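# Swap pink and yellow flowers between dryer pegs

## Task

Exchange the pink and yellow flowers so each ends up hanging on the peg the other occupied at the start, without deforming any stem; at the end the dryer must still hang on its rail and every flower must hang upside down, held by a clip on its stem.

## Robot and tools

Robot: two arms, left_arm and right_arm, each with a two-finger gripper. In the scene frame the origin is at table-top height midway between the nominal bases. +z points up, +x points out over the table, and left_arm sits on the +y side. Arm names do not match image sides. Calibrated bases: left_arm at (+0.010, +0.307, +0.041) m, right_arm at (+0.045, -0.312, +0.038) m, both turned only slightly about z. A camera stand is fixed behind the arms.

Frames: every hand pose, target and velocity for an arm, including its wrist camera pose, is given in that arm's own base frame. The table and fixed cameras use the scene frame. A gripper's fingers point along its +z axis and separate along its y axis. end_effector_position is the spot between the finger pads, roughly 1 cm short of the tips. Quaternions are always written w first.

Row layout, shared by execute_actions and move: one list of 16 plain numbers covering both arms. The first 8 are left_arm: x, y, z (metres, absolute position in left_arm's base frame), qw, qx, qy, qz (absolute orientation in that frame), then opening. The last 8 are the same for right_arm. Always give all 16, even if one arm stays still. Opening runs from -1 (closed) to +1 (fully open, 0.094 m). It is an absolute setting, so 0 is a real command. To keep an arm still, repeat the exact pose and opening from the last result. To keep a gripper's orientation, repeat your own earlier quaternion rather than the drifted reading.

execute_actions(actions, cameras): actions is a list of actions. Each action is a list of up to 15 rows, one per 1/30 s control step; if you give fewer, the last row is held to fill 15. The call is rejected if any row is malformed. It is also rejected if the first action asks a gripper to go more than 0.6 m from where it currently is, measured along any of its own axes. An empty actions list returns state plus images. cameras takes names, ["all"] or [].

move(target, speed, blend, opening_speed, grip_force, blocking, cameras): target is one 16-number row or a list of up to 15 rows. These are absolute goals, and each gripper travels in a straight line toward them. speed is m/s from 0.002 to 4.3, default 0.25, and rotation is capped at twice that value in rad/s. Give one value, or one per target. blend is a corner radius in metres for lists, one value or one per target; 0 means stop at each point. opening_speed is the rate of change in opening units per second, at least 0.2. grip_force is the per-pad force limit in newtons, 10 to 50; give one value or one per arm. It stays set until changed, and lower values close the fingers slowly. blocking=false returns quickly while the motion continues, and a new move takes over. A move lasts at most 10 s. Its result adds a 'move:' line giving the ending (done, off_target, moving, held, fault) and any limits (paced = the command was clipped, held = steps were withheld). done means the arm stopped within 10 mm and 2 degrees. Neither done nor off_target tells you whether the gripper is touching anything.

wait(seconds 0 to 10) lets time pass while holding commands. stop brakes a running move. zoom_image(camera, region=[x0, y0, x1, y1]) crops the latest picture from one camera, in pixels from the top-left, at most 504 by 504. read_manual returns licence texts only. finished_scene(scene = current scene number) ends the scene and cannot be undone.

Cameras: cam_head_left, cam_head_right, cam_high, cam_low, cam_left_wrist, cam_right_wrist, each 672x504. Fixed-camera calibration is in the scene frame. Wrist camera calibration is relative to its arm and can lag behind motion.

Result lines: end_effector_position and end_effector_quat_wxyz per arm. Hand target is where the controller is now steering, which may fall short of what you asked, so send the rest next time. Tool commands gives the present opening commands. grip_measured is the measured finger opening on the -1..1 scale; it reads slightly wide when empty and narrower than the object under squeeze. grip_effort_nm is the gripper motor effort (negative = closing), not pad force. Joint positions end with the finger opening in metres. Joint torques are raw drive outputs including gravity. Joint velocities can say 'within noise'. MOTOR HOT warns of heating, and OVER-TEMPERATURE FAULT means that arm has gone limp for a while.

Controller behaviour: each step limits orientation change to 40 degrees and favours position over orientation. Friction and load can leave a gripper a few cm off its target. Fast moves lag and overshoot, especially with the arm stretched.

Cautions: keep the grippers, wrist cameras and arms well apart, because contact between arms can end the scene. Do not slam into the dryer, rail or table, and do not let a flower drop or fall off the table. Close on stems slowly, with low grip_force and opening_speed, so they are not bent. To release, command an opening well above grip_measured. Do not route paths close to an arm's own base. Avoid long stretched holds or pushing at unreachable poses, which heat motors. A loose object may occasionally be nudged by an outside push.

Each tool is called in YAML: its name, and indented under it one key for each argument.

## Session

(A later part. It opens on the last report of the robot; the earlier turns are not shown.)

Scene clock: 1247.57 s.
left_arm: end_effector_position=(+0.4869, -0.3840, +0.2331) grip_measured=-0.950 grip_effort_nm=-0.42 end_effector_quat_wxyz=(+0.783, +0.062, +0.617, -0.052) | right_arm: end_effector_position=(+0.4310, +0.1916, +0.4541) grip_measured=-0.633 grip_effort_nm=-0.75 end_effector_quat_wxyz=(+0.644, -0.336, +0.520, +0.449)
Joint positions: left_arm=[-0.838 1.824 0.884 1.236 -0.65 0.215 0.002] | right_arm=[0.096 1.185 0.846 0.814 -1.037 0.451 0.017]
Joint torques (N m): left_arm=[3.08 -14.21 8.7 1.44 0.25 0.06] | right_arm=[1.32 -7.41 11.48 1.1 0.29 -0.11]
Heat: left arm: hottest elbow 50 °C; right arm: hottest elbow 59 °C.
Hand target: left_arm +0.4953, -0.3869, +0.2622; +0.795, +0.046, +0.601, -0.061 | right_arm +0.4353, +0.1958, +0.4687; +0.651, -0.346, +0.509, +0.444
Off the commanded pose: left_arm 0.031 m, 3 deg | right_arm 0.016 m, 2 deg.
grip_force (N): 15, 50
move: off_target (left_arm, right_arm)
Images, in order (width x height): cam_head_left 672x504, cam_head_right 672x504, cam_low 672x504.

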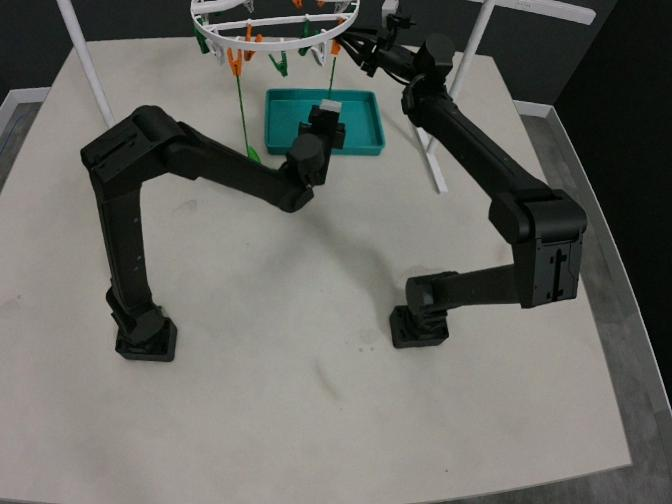

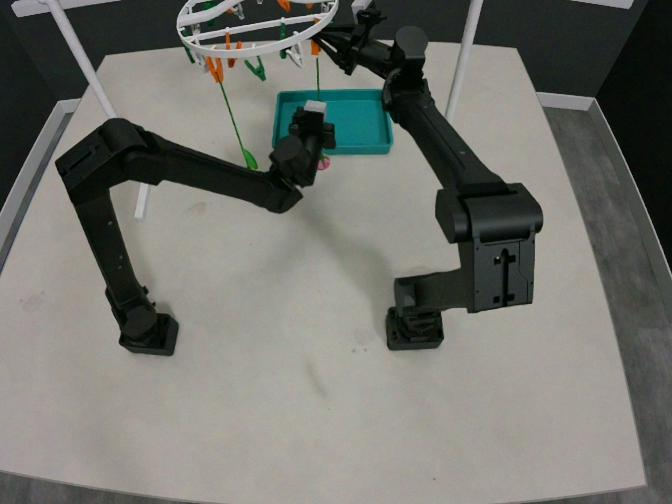

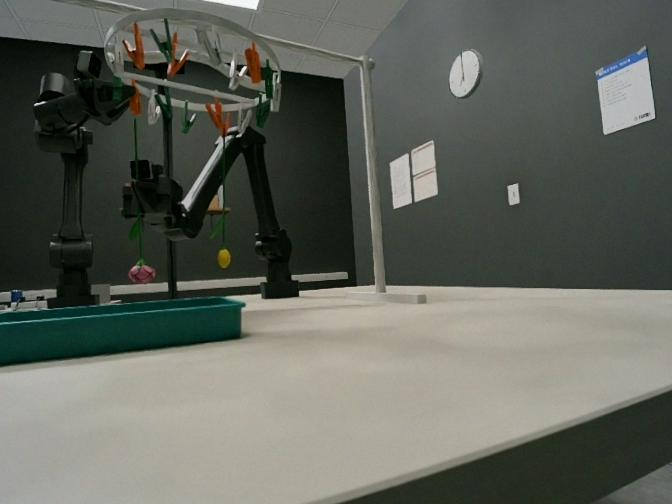

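move:
  target: [0.4935, -0.3870, 0.272, 0.7953, 0.0460, 0.6015, -0.0608, -1.0, 0.436, 0.196, 0.469, 0.6514, -0.3465, 0.5089, 0.4435, -0.64]
  speed: 0.06
  cameras: ["cam_low", "cam_head_left", "cam_head_right"]

zoom_image:
  camera: "cam_low"
  region: [110, 70, 160, 140]

zoom_image:
  camera: "cam_head_left"
  region: [310, 30, 360, 100]

zoom_image:
  camera: "cam_head_right"
  region: [290, 30, 340, 100]

Scene clock: 1254.50 s.
left_arm: end_effector_position=(+0.4859, -0.3829, +0.2441) grip_measured=-0.950 grip_effort_nm=-0.42 end_effector_quat_wxyz=(+0.784, +0.061, +0.616, -0.053) | right_arm: end_effector_position=(+0.4310, +0.1916, +0.4541) grip_measured=-0.633 grip_effort_nm=-0.73 end_effector_quat_wxyz=(+0.644, -0.336, +0.520, +0.449)
Joint positions: left_arm=[-0.838 1.797 0.884 1.212 -0.65 0.215 0.002] | right_arm=[0.096 1.185 0.846 0.814 -1.037 0.451 0.017]
Joint torques (N m): left_arm=[2.9 -13.98 8.68 1.46 0.14 0.08] | right_arm=[1.2 -7.36 11.54 1.1 0.29 -0.12]
Heat: left arm: hottest elbow 50 °C; right arm: hottest elbow 59 °C.
Hand target: left_arm +0.4925, -0.3860, +0.2720; +0.795, +0.046, +0.601, -0.061 | right_arm +0.4353, +0.1958, +0.4687; +0.651, -0.346, +0.509, +0.444
Off the commanded pose: left_arm 0.029 m, 3 deg | right_arm 0.016 m, 2 deg.
grip_force (N): 15, 50
move: off_target (left_arm, right_arm)
Images, in order (width x height): cam_head_left 672x504, cam_head_right 672x504, cam_low 672x504.

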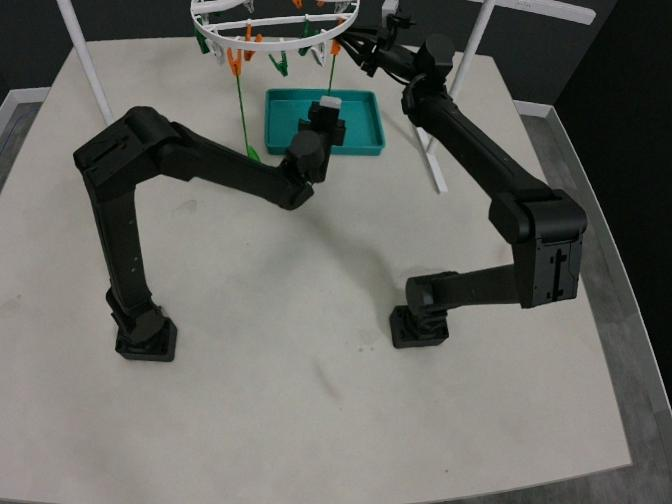

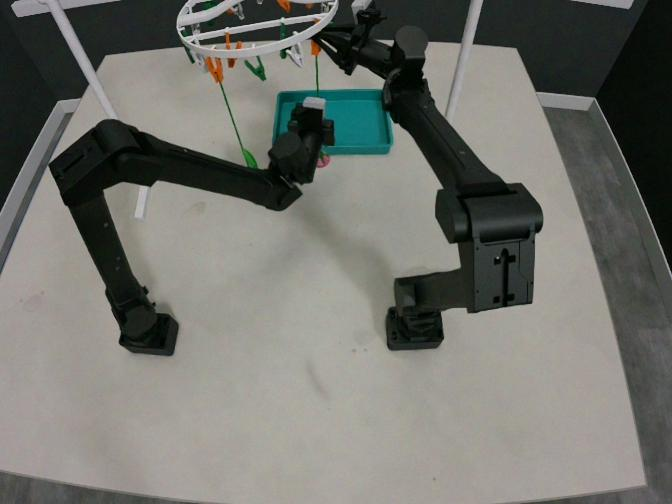

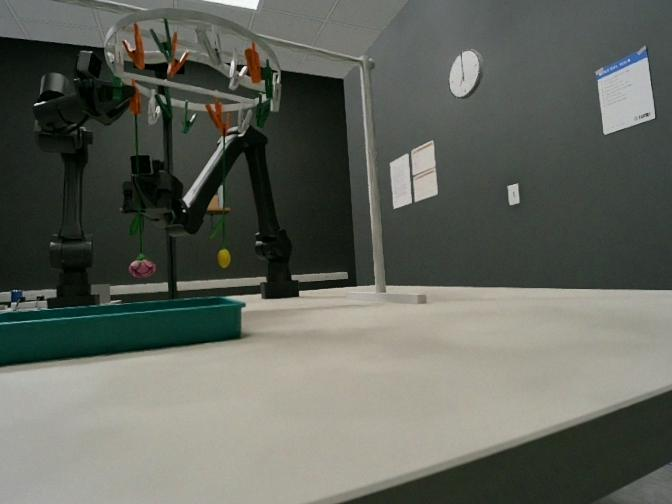

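Scaled by 7.200 from the camera's 672x504 image, which has a finer 960x720 frame.

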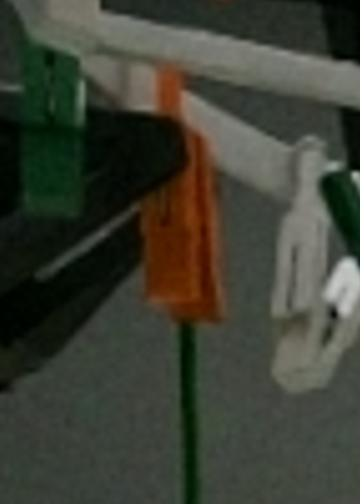

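Scaled by 7.200 from the camera's 672x504 image, which has a finer 960x720 frame.

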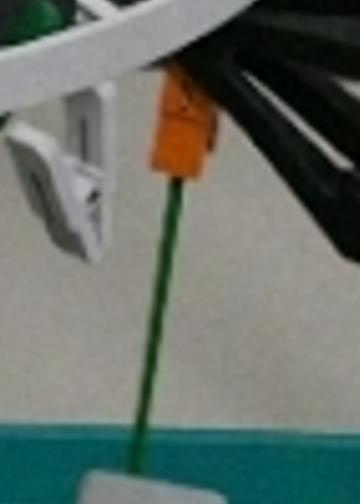

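Scaled by 7.200 from the camera's 672x504 image, which has a finer 960x720 frame.

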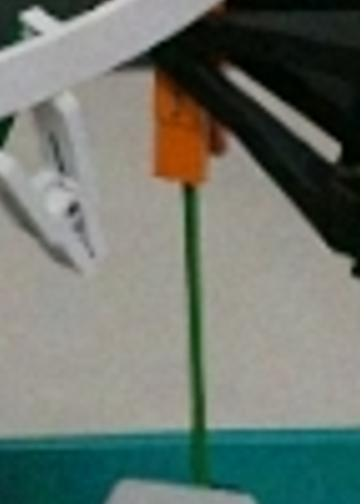

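move:
  target: [0.4930, -0.3870, 0.284, 0.7953, 0.0460, 0.6015, -0.0608, -1.0, 0.436, 0.196, 0.469, 0.6514, -0.3465, 0.5089, 0.4435, -0.64]
  speed: 0.04
  cameras: ["cam_low", "cam_head_left"]

zoom_image:
  camera: "cam_low"
  region: [110, 70, 160, 140]

zoom_image:
  camera: "cam_head_left"
  region: [310, 30, 360, 100]

Scene clock: 1259.43 s.
left_arm: end_effector_position=(+0.4851, -0.3820, +0.2535) grip_measured=-0.950 grip_effort_nm=-0.42 end_effector_quat_wxyz=(+0.783, +0.062, +0.617, -0.052) | right_arm: end_effector_position=(+0.4310, +0.1916, +0.4541) grip_measured=-0.638 grip_effort_nm=-0.86 end_effector_quat_wxyz=(+0.644, -0.336, +0.520, +0.449)
Joint positions: left_arm=[-0.838 1.77 0.884 1.18 -0.65 0.215 0.002] | right_arm=[0.096 1.185 0.846 0.814 -1.037 0.451 0.017]
Joint velocities: left_arm=[within noise] | right_arm=[-0.005 -0.015 0.007 0.002 -0.007 0.037 -0.005]
Joint torques (N m): left_arm=[2.84 -13.86 9.2 1.46 0.11 0.08] | right_arm=[1.38 -7.3 11.54 1.06 0.28 -0.12]
Heat: left arm: hottest elbow 50 °C; right arm: hottest elbow 59 °C.
Hand target: left_arm +0.4918, -0.3858, +0.2840; +0.795, +0.046, +0.601, -0.061 | right_arm +0.4353, +0.1958, +0.4687; +0.651, -0.346, +0.509, +0.444
Off the commanded pose: left_arm 0.032 m, 3 deg | right_arm 0.016 m, 2 deg.
grip_force (N): 15, 50
move: off_target (left_arm, right_arm)
Images, in order (width x height): cam_head_left 672x504, cam_low 672x504.

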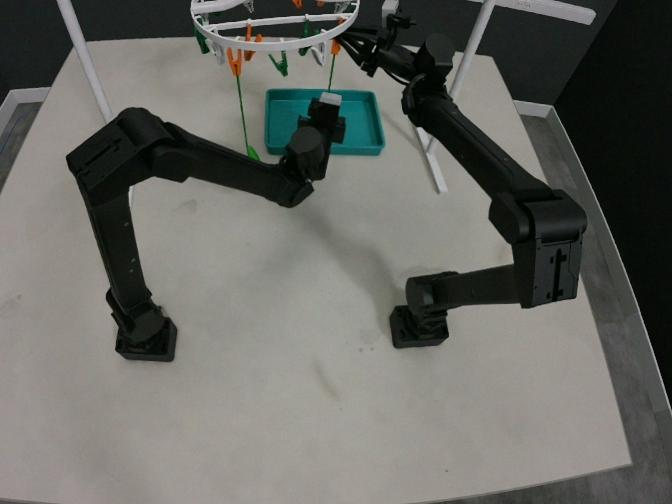

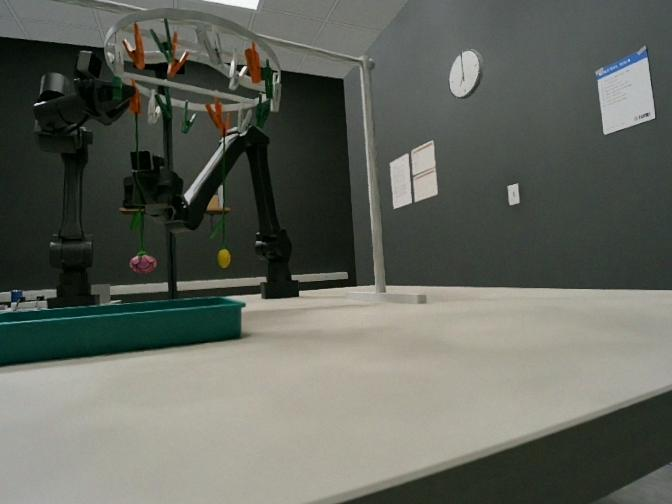

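Scaled by 7.200 from the camera's 672x504 image, which has a finer 960x720 frame.

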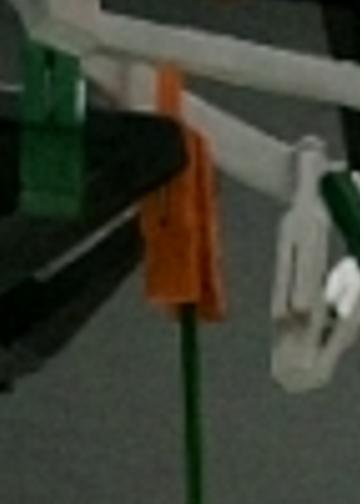

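Scaled by 7.200 from the camera's 672x504 image, which has a finer 960x720 frame.

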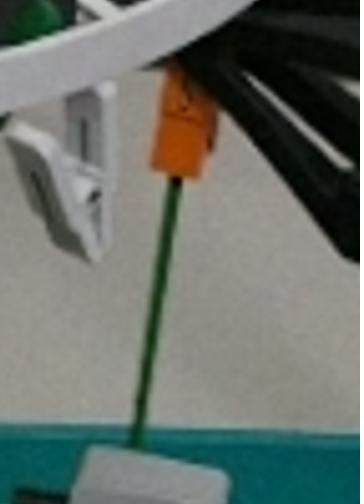

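move:
  target: [0.4930, -0.3870, 0.297, 0.7953, 0.0460, 0.6015, -0.0608, -1.0, 0.436, 0.196, 0.469, 0.6514, -0.3465, 0.5089, 0.4435, -0.64]
  speed: 0.04
  cameras: ["cam_low", "cam_head_left"]

zoom_image:
  camera: "cam_low"
  region: [110, 70, 160, 140]

zoom_image:
  camera: "cam_head_left"
  region: [310, 30, 360, 100]

Scene clock: 1263.87 s.
left_arm: end_effector_position=(+0.4854, -0.3824, +0.2656) grip_measured=-0.950 grip_effort_nm=-0.42 end_effector_quat_wxyz=(+0.782, +0.062, +0.617, -0.052) | right_arm: end_effector_position=(+0.4311, +0.1915, +0.4541) grip_measured=-0.636 grip_effort_nm=-0.85 end_effector_quat_wxyz=(+0.644, -0.336, +0.520, +0.449)
Joint positions: left_arm=[-0.838 1.743 0.891 1.145 -0.65 0.215 0.002] | right_arm=[0.096 1.185 0.846 0.814 -1.037 0.451 0.017]
Joint torques (N m): left_arm=[2.84 -13.8 9.44 1.43 0.11 0.08] | right_arm=[1.14 -7.36 11.48 1.09 0.28 -0.11]
Heat: left arm: hottest elbow 51 °C; right arm: hottest elbow 59 °C.
Hand target: left_arm +0.4918, -0.3858, +0.2970; +0.795, +0.046, +0.601, -0.061 | right_arm +0.4353, +0.1958, +0.4687; +0.651, -0.346, +0.509, +0.444
Off the commanded pose: left_arm 0.033 m, 3 deg | right_arm 0.016 m, 2 deg.
grip_force (N): 15, 50
move: off_target (left_arm, right_arm)
Images, in order (width x height): cam_head_left 672x504, cam_low 672x504.

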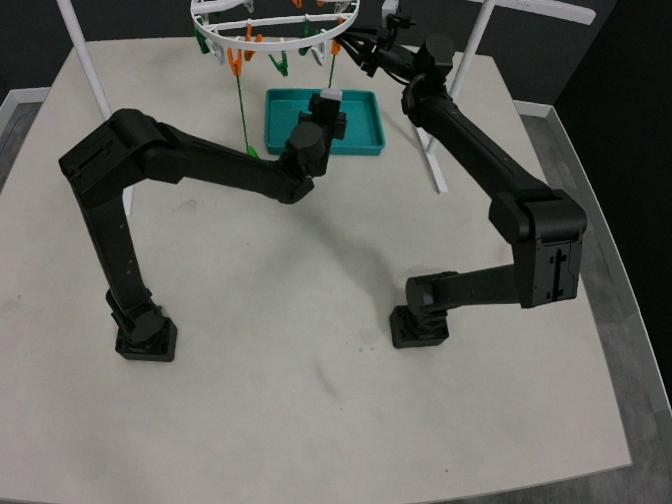

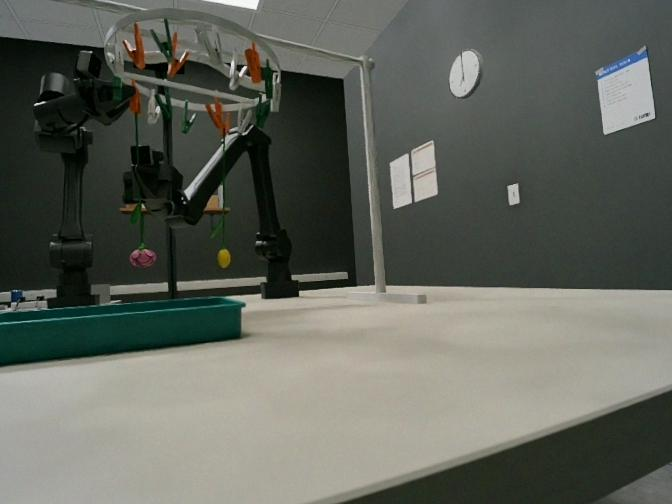

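Scaled by 7.200 from the camera's 672x504 image, which has a finer 960x720 frame.

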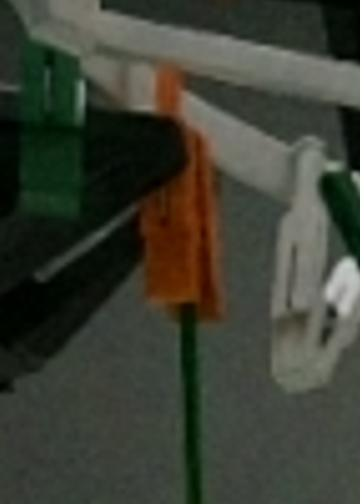

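Scaled by 7.200 from the camera's 672x504 image, which has a finer 960x720 frame.

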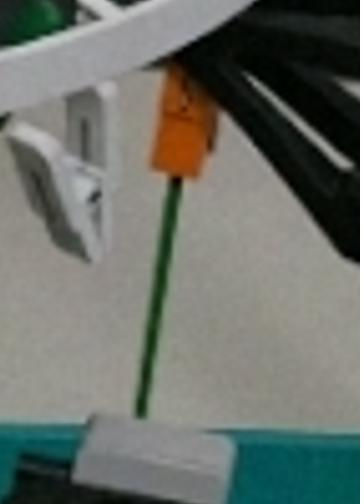

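move:
  target: [0.4930, -0.3870, 0.297, 0.7953, 0.0460, 0.6015, -0.0608, -1.0, 0.436, 0.196, 0.469, 0.6514, -0.3465, 0.5089, 0.4435, -0.10]
  speed: 0.04
  opening_speed: 0.4
  cameras: ["cam_low", "cam_right_wrist", "cam_head_left"]

zoom_image:
  camera: "cam_low"
  region: [110, 70, 160, 140]

zoom_image:
  camera: "cam_head_left"
  region: [310, 30, 360, 100]

Scene clock: 1268.00 s.
left_arm: end_effector_position=(+0.4853, -0.3823, +0.2658) grip_measured=-0.950 grip_effort_nm=-0.42 end_effector_quat_wxyz=(+0.782, +0.062, +0.617, -0.052) | right_arm: end_effector_position=(+0.4311, +0.1916, +0.4540) grip_measured=-0.102 grip_effort_nm=0.08 end_effector_quat_wxyz=(+0.644, -0.336, +0.520, +0.449)
Joint positions: left_arm=[-0.838 1.743 0.891 1.145 -0.65 0.215 0.002] | right_arm=[0.096 1.185 0.846 0.814 -1.037 0.451 0.042]
Joint torques (N m): left_arm=[2.84 -13.74 9.46 1.42 0.11 0.08] | right_arm=[1.26 -7.3 11.51 1.06 0.28 -0.1]
Heat: left arm: hottest elbow 51 °C; right arm: hottest elbow 59 °C.
Hand target: left_arm +0.4918, -0.3858, +0.2970; +0.795, +0.046, +0.601, -0.061 | right_arm +0.4353, +0.1958, +0.4687; +0.651, -0.346, +0.509, +0.444
Off the commanded pose: left_arm 0.032 m, 3 deg | right_arm 0.016 m, 2 deg.
grip_force (N): 15, 50
move: off_target (left_arm, right_arm)
camera_calibration:
cam_right_wrist: T_world_to_cam=[[0.929697, -0.367535, -0.0241027, -0.320505], [-0.0927671, -0.170325, -0.981012, 0.558259], [0.356451, 0.91428, -0.192446, -0.152585], [0, 0, 0, 1]] pos_world=[0.404149, 0.116794, 0.510569]
Images, in order (width x height): cam_head_left 672x504, cam_low 672x504, cam_right_wrist 672x504.

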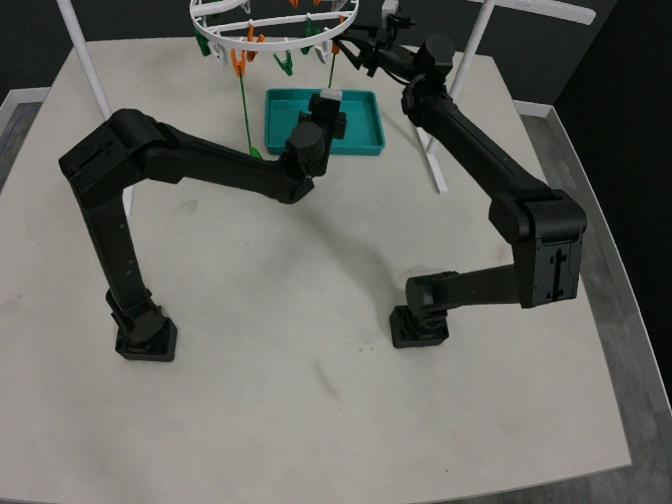

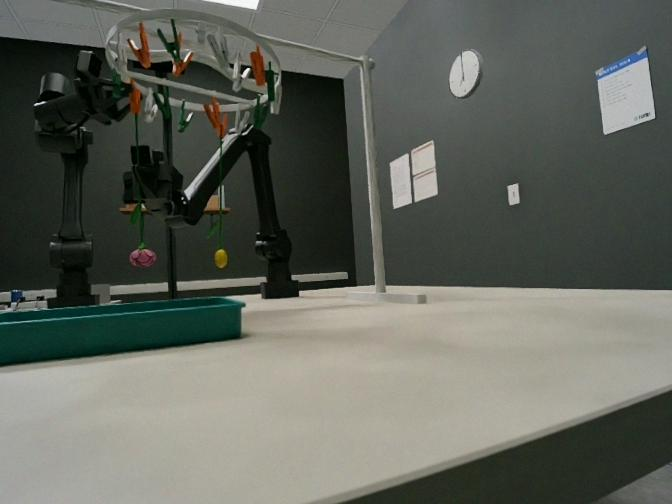

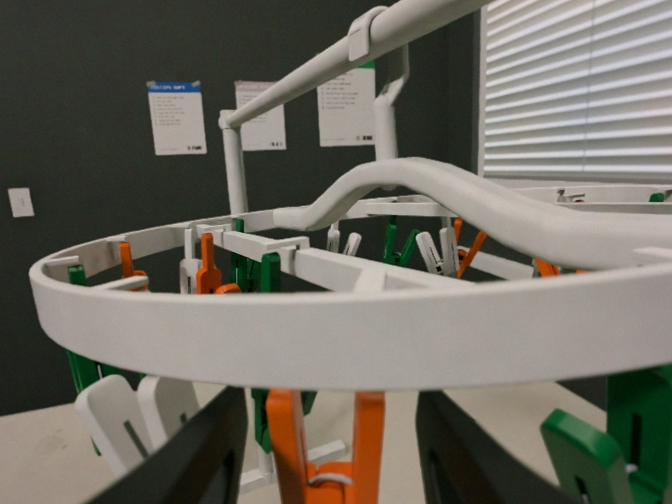

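Scaled by 7.200 from the camera's 672x504 image, which has a finer 960x720 frame.

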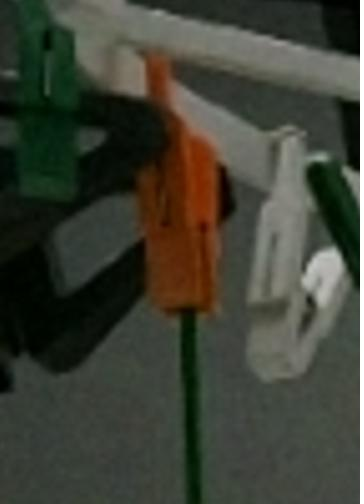

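Scaled by 7.200 from the camera's 672x504 image, which has a finer 960x720 frame.

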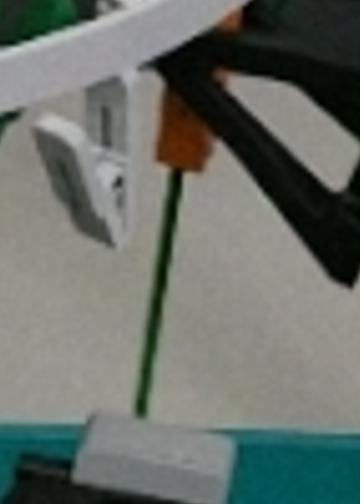

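move:
  target:
    - [0.4930, -0.3870, 0.297, 0.7953, 0.0460, 0.6015, -0.0608, -1.0, 0.3998, 0.1028, 0.467, 0.6514, -0.3465, 0.5089, 0.4435, -0.10]
    - [0.4900, -0.3850, 0.253, 0.7910, 0.0464, 0.6070, -0.0605, -1.0, 0.3998, 0.1028, 0.467, 0.6514, -0.3465, 0.5089, 0.4435, -0.10]
  speed: [0.1, 0.04]
  cameras: ["cam_low", "cam_right_wrist", "cam_left_wrist"]

zoom_image:
  camera: "cam_low"
  region: [70, 60, 270, 290]

Scene clock: 1276.67 s.
left_arm: end_effector_position=(+0.4864, -0.3828, +0.2532) grip_measured=-0.950 grip_effort_nm=-0.42 end_effector_quat_wxyz=(+0.788, +0.055, +0.611, -0.056) | right_arm: end_effector_position=(+0.3958, +0.1070, +0.4765) grip_measured=-0.101 grip_effort_nm=0.08 end_effector_quat_wxyz=(+0.657, -0.356, +0.500, +0.438)
Joint positions: left_arm=[-0.838 1.787 0.891 1.213 -0.654 0.215 0.002] | right_arm=[-0.148 1.156 0.816 1.21 -1.243 0.812 0.042]
Joint torques (N m): left_arm=[2.55 -11.16 6.99 2.55 0.07 -0.04] | right_arm=[0.03 -5.6 7.23 1.26 0.42 0.19]
Heat: left arm: hottest elbow 53 °C; right arm: hottest elbow 58 °C.
Hand target: left_arm +0.4900, -0.3849, +0.2530; +0.791, +0.047, +0.607, -0.060 | right_arm +0.3997, +0.1028, +0.4670; +0.651, -0.346, +0.509, +0.443
Off the commanded pose: left_arm 0.004 m, 1 deg | right_arm 0.011 m, 2 deg.
grip_force (N): 15, 50
move: off_target (right_arm)
camera_calibration:
cam_left_wrist: T_world_to_cam=[[-0.145711, -0.988874, -0.0299362, -0.300142], [-0.177429, 0.0558887, -0.982545, 0.394278], [0.973287, -0.137856, -0.183598, -0.387337], [0, 0, 0, 1]] pos_world=[0.403212, -0.372235, 0.307297]
cam_right_wrist: T_world_to_cam=[[0.932173, -0.359821, 0.0397869, -0.350457], [-0.0277646, -0.18064, -0.983157, 0.53914], [0.360948, 0.915368, -0.178378, -0.066988], [0, 0, 0, 1]] pos_world=[0.365834, 0.0326072, 0.532054]
Images, in order (width x height): cam_low 672x504, cam_left_wrist 672x504, cam_right_wrist 672x504.

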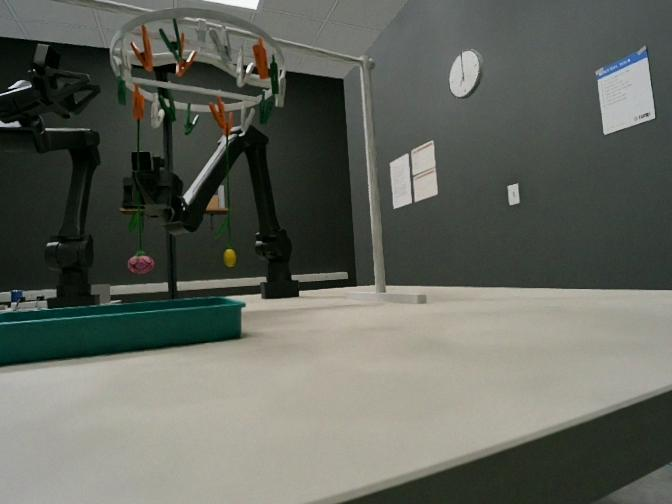

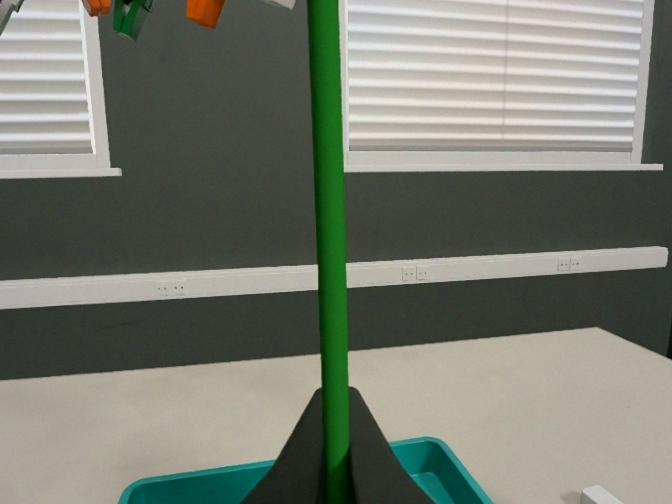

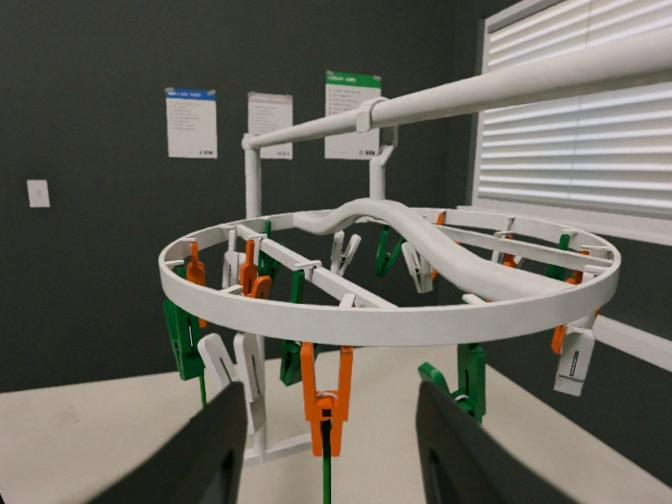

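Scaled by 2.191 from the camera's 672x504 image, which has a finer 960x720 frame.

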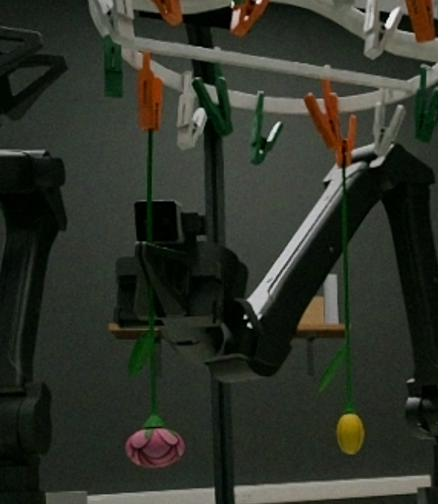

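move:
  target:
    - [0.4900, -0.3850, 0.253, 0.7910, 0.0464, 0.6070, -0.0605, -0.4, 0.3998, 0.1028, 0.467, 0.6514, -0.3465, 0.5089, 0.4435, -0.10]
    - [0.370, -0.363, 0.256, 0.7910, 0.0464, 0.6070, -0.0605, -0.4, 0.360, 0.02, 0.40, 0.6514, -0.3465, 0.5089, 0.4435, -0.10]
  speed: [0.1, 0.1]
  opening_speed: 0.6
  grip_force: [50, 50]
  cameras: ["cam_low", "cam_left_wrist", "cam_head_left", "cam_high"]

zoom_image:
  camera: "cam_low"
  region: [70, 40, 270, 290]

Scene clock: 1283.70 s.
left_arm: end_effector_position=(+0.3746, -0.3639, +0.2446) grip_measured=-0.402 grip_effort_nm=0.05 end_effector_quat_wxyz=(+0.785, +0.053, +0.615, -0.054) | right_arm: end_effector_position=(+0.3640, +0.0225, +0.4028) grip_measured=-0.101 grip_effort_nm=0.07 end_effector_quat_wxyz=(+0.655, -0.318, +0.565, +0.389)
Joint positions: left_arm=[-1.019 1.664 0.652 1.371 -0.831 0.288 0.028] | right_arm=[-0.425 1.177 0.641 1.57 -1.383 1.05 0.042]
Joint torques (N m): left_arm=[1.96 -11.16 5.01 2.41 0.09 0.14] | right_arm=[-0.03 -6.42 6.28 0.99 0.51 0.13]
Heat: left arm: hottest elbow 52 °C; right arm: hottest elbow 56 °C.
Hand target: left_arm +0.3701, -0.3630, +0.2559; +0.791, +0.046, +0.607, -0.061 | right_arm +0.3604, +0.0208, +0.4002; +0.654, -0.314, +0.567, +0.389
Off the commanded pose: left_arm 0.012 m, 2 deg | right_arm 0.005 m, 9 deg.
joint sent to its limit (right arm) — joint 4 (wrist pitch), upper limit. The joint targets are off in orientation, not in position.
move: off_target (left_arm, right_arm)
camera_calibration:
cam_left_wrist: T_world_to_cam=[[-0.141784, -0.989481, -0.0287054, -0.300037], [-0.18771, 0.0553467, -0.980664, 0.368099], [0.971937, -0.133654, -0.193583, -0.273016], [0, 0, 0, 1]] pos_world=[0.29191, -0.353743, 0.299517]
Images, in order (width x height): cam_head_left 672x504, cam_high 672x504, cam_low 672x504, cam_left_wrist 672x504.

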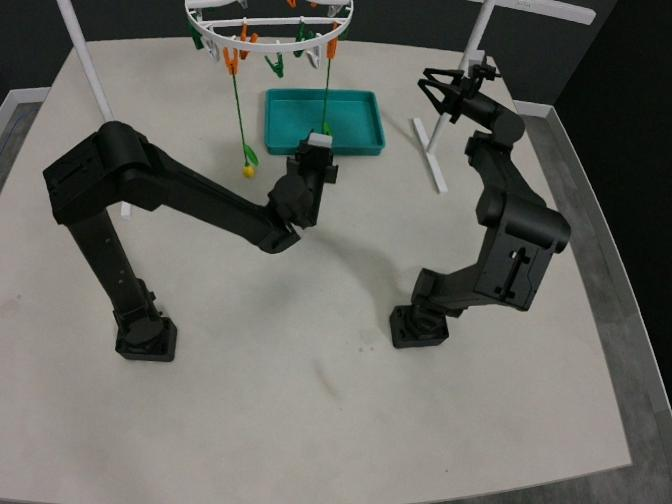

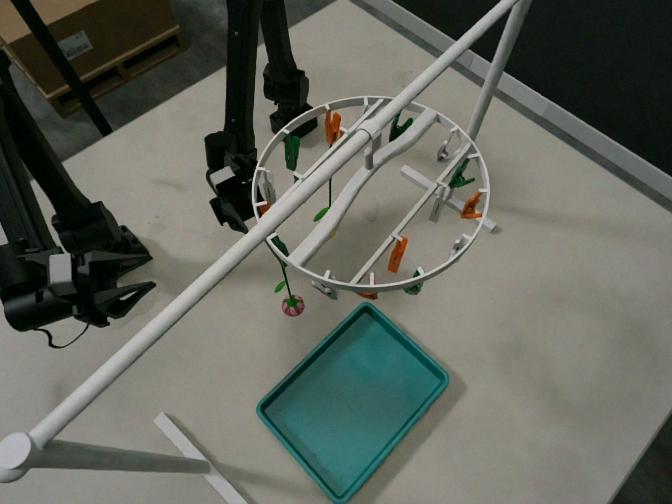

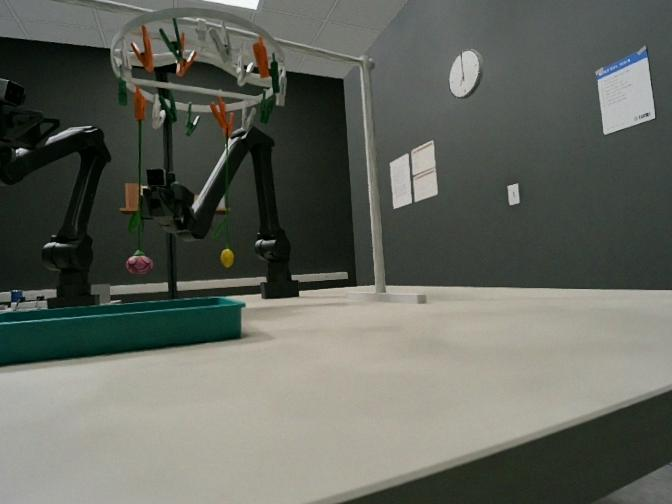

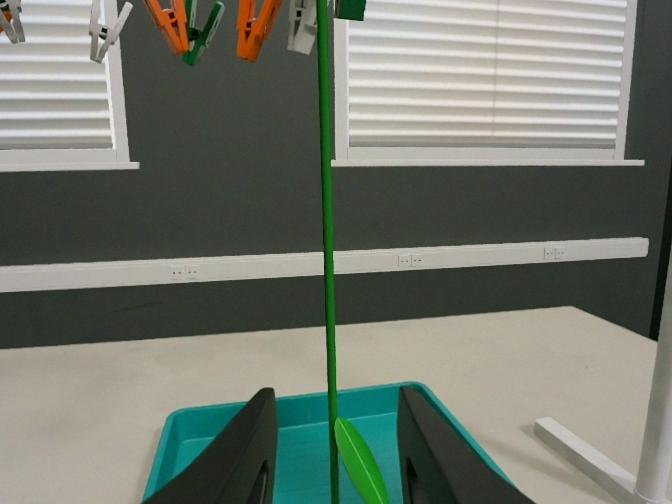

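Scaled by 2.016 from the camera's 672x504 image, which has a finer 960x720 frame.

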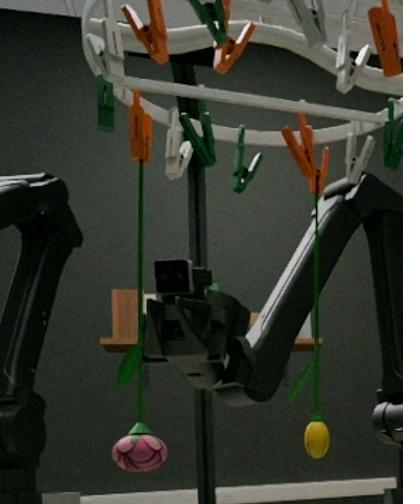

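finished_scene:
  scene: 1

The scene is finished: the task was done.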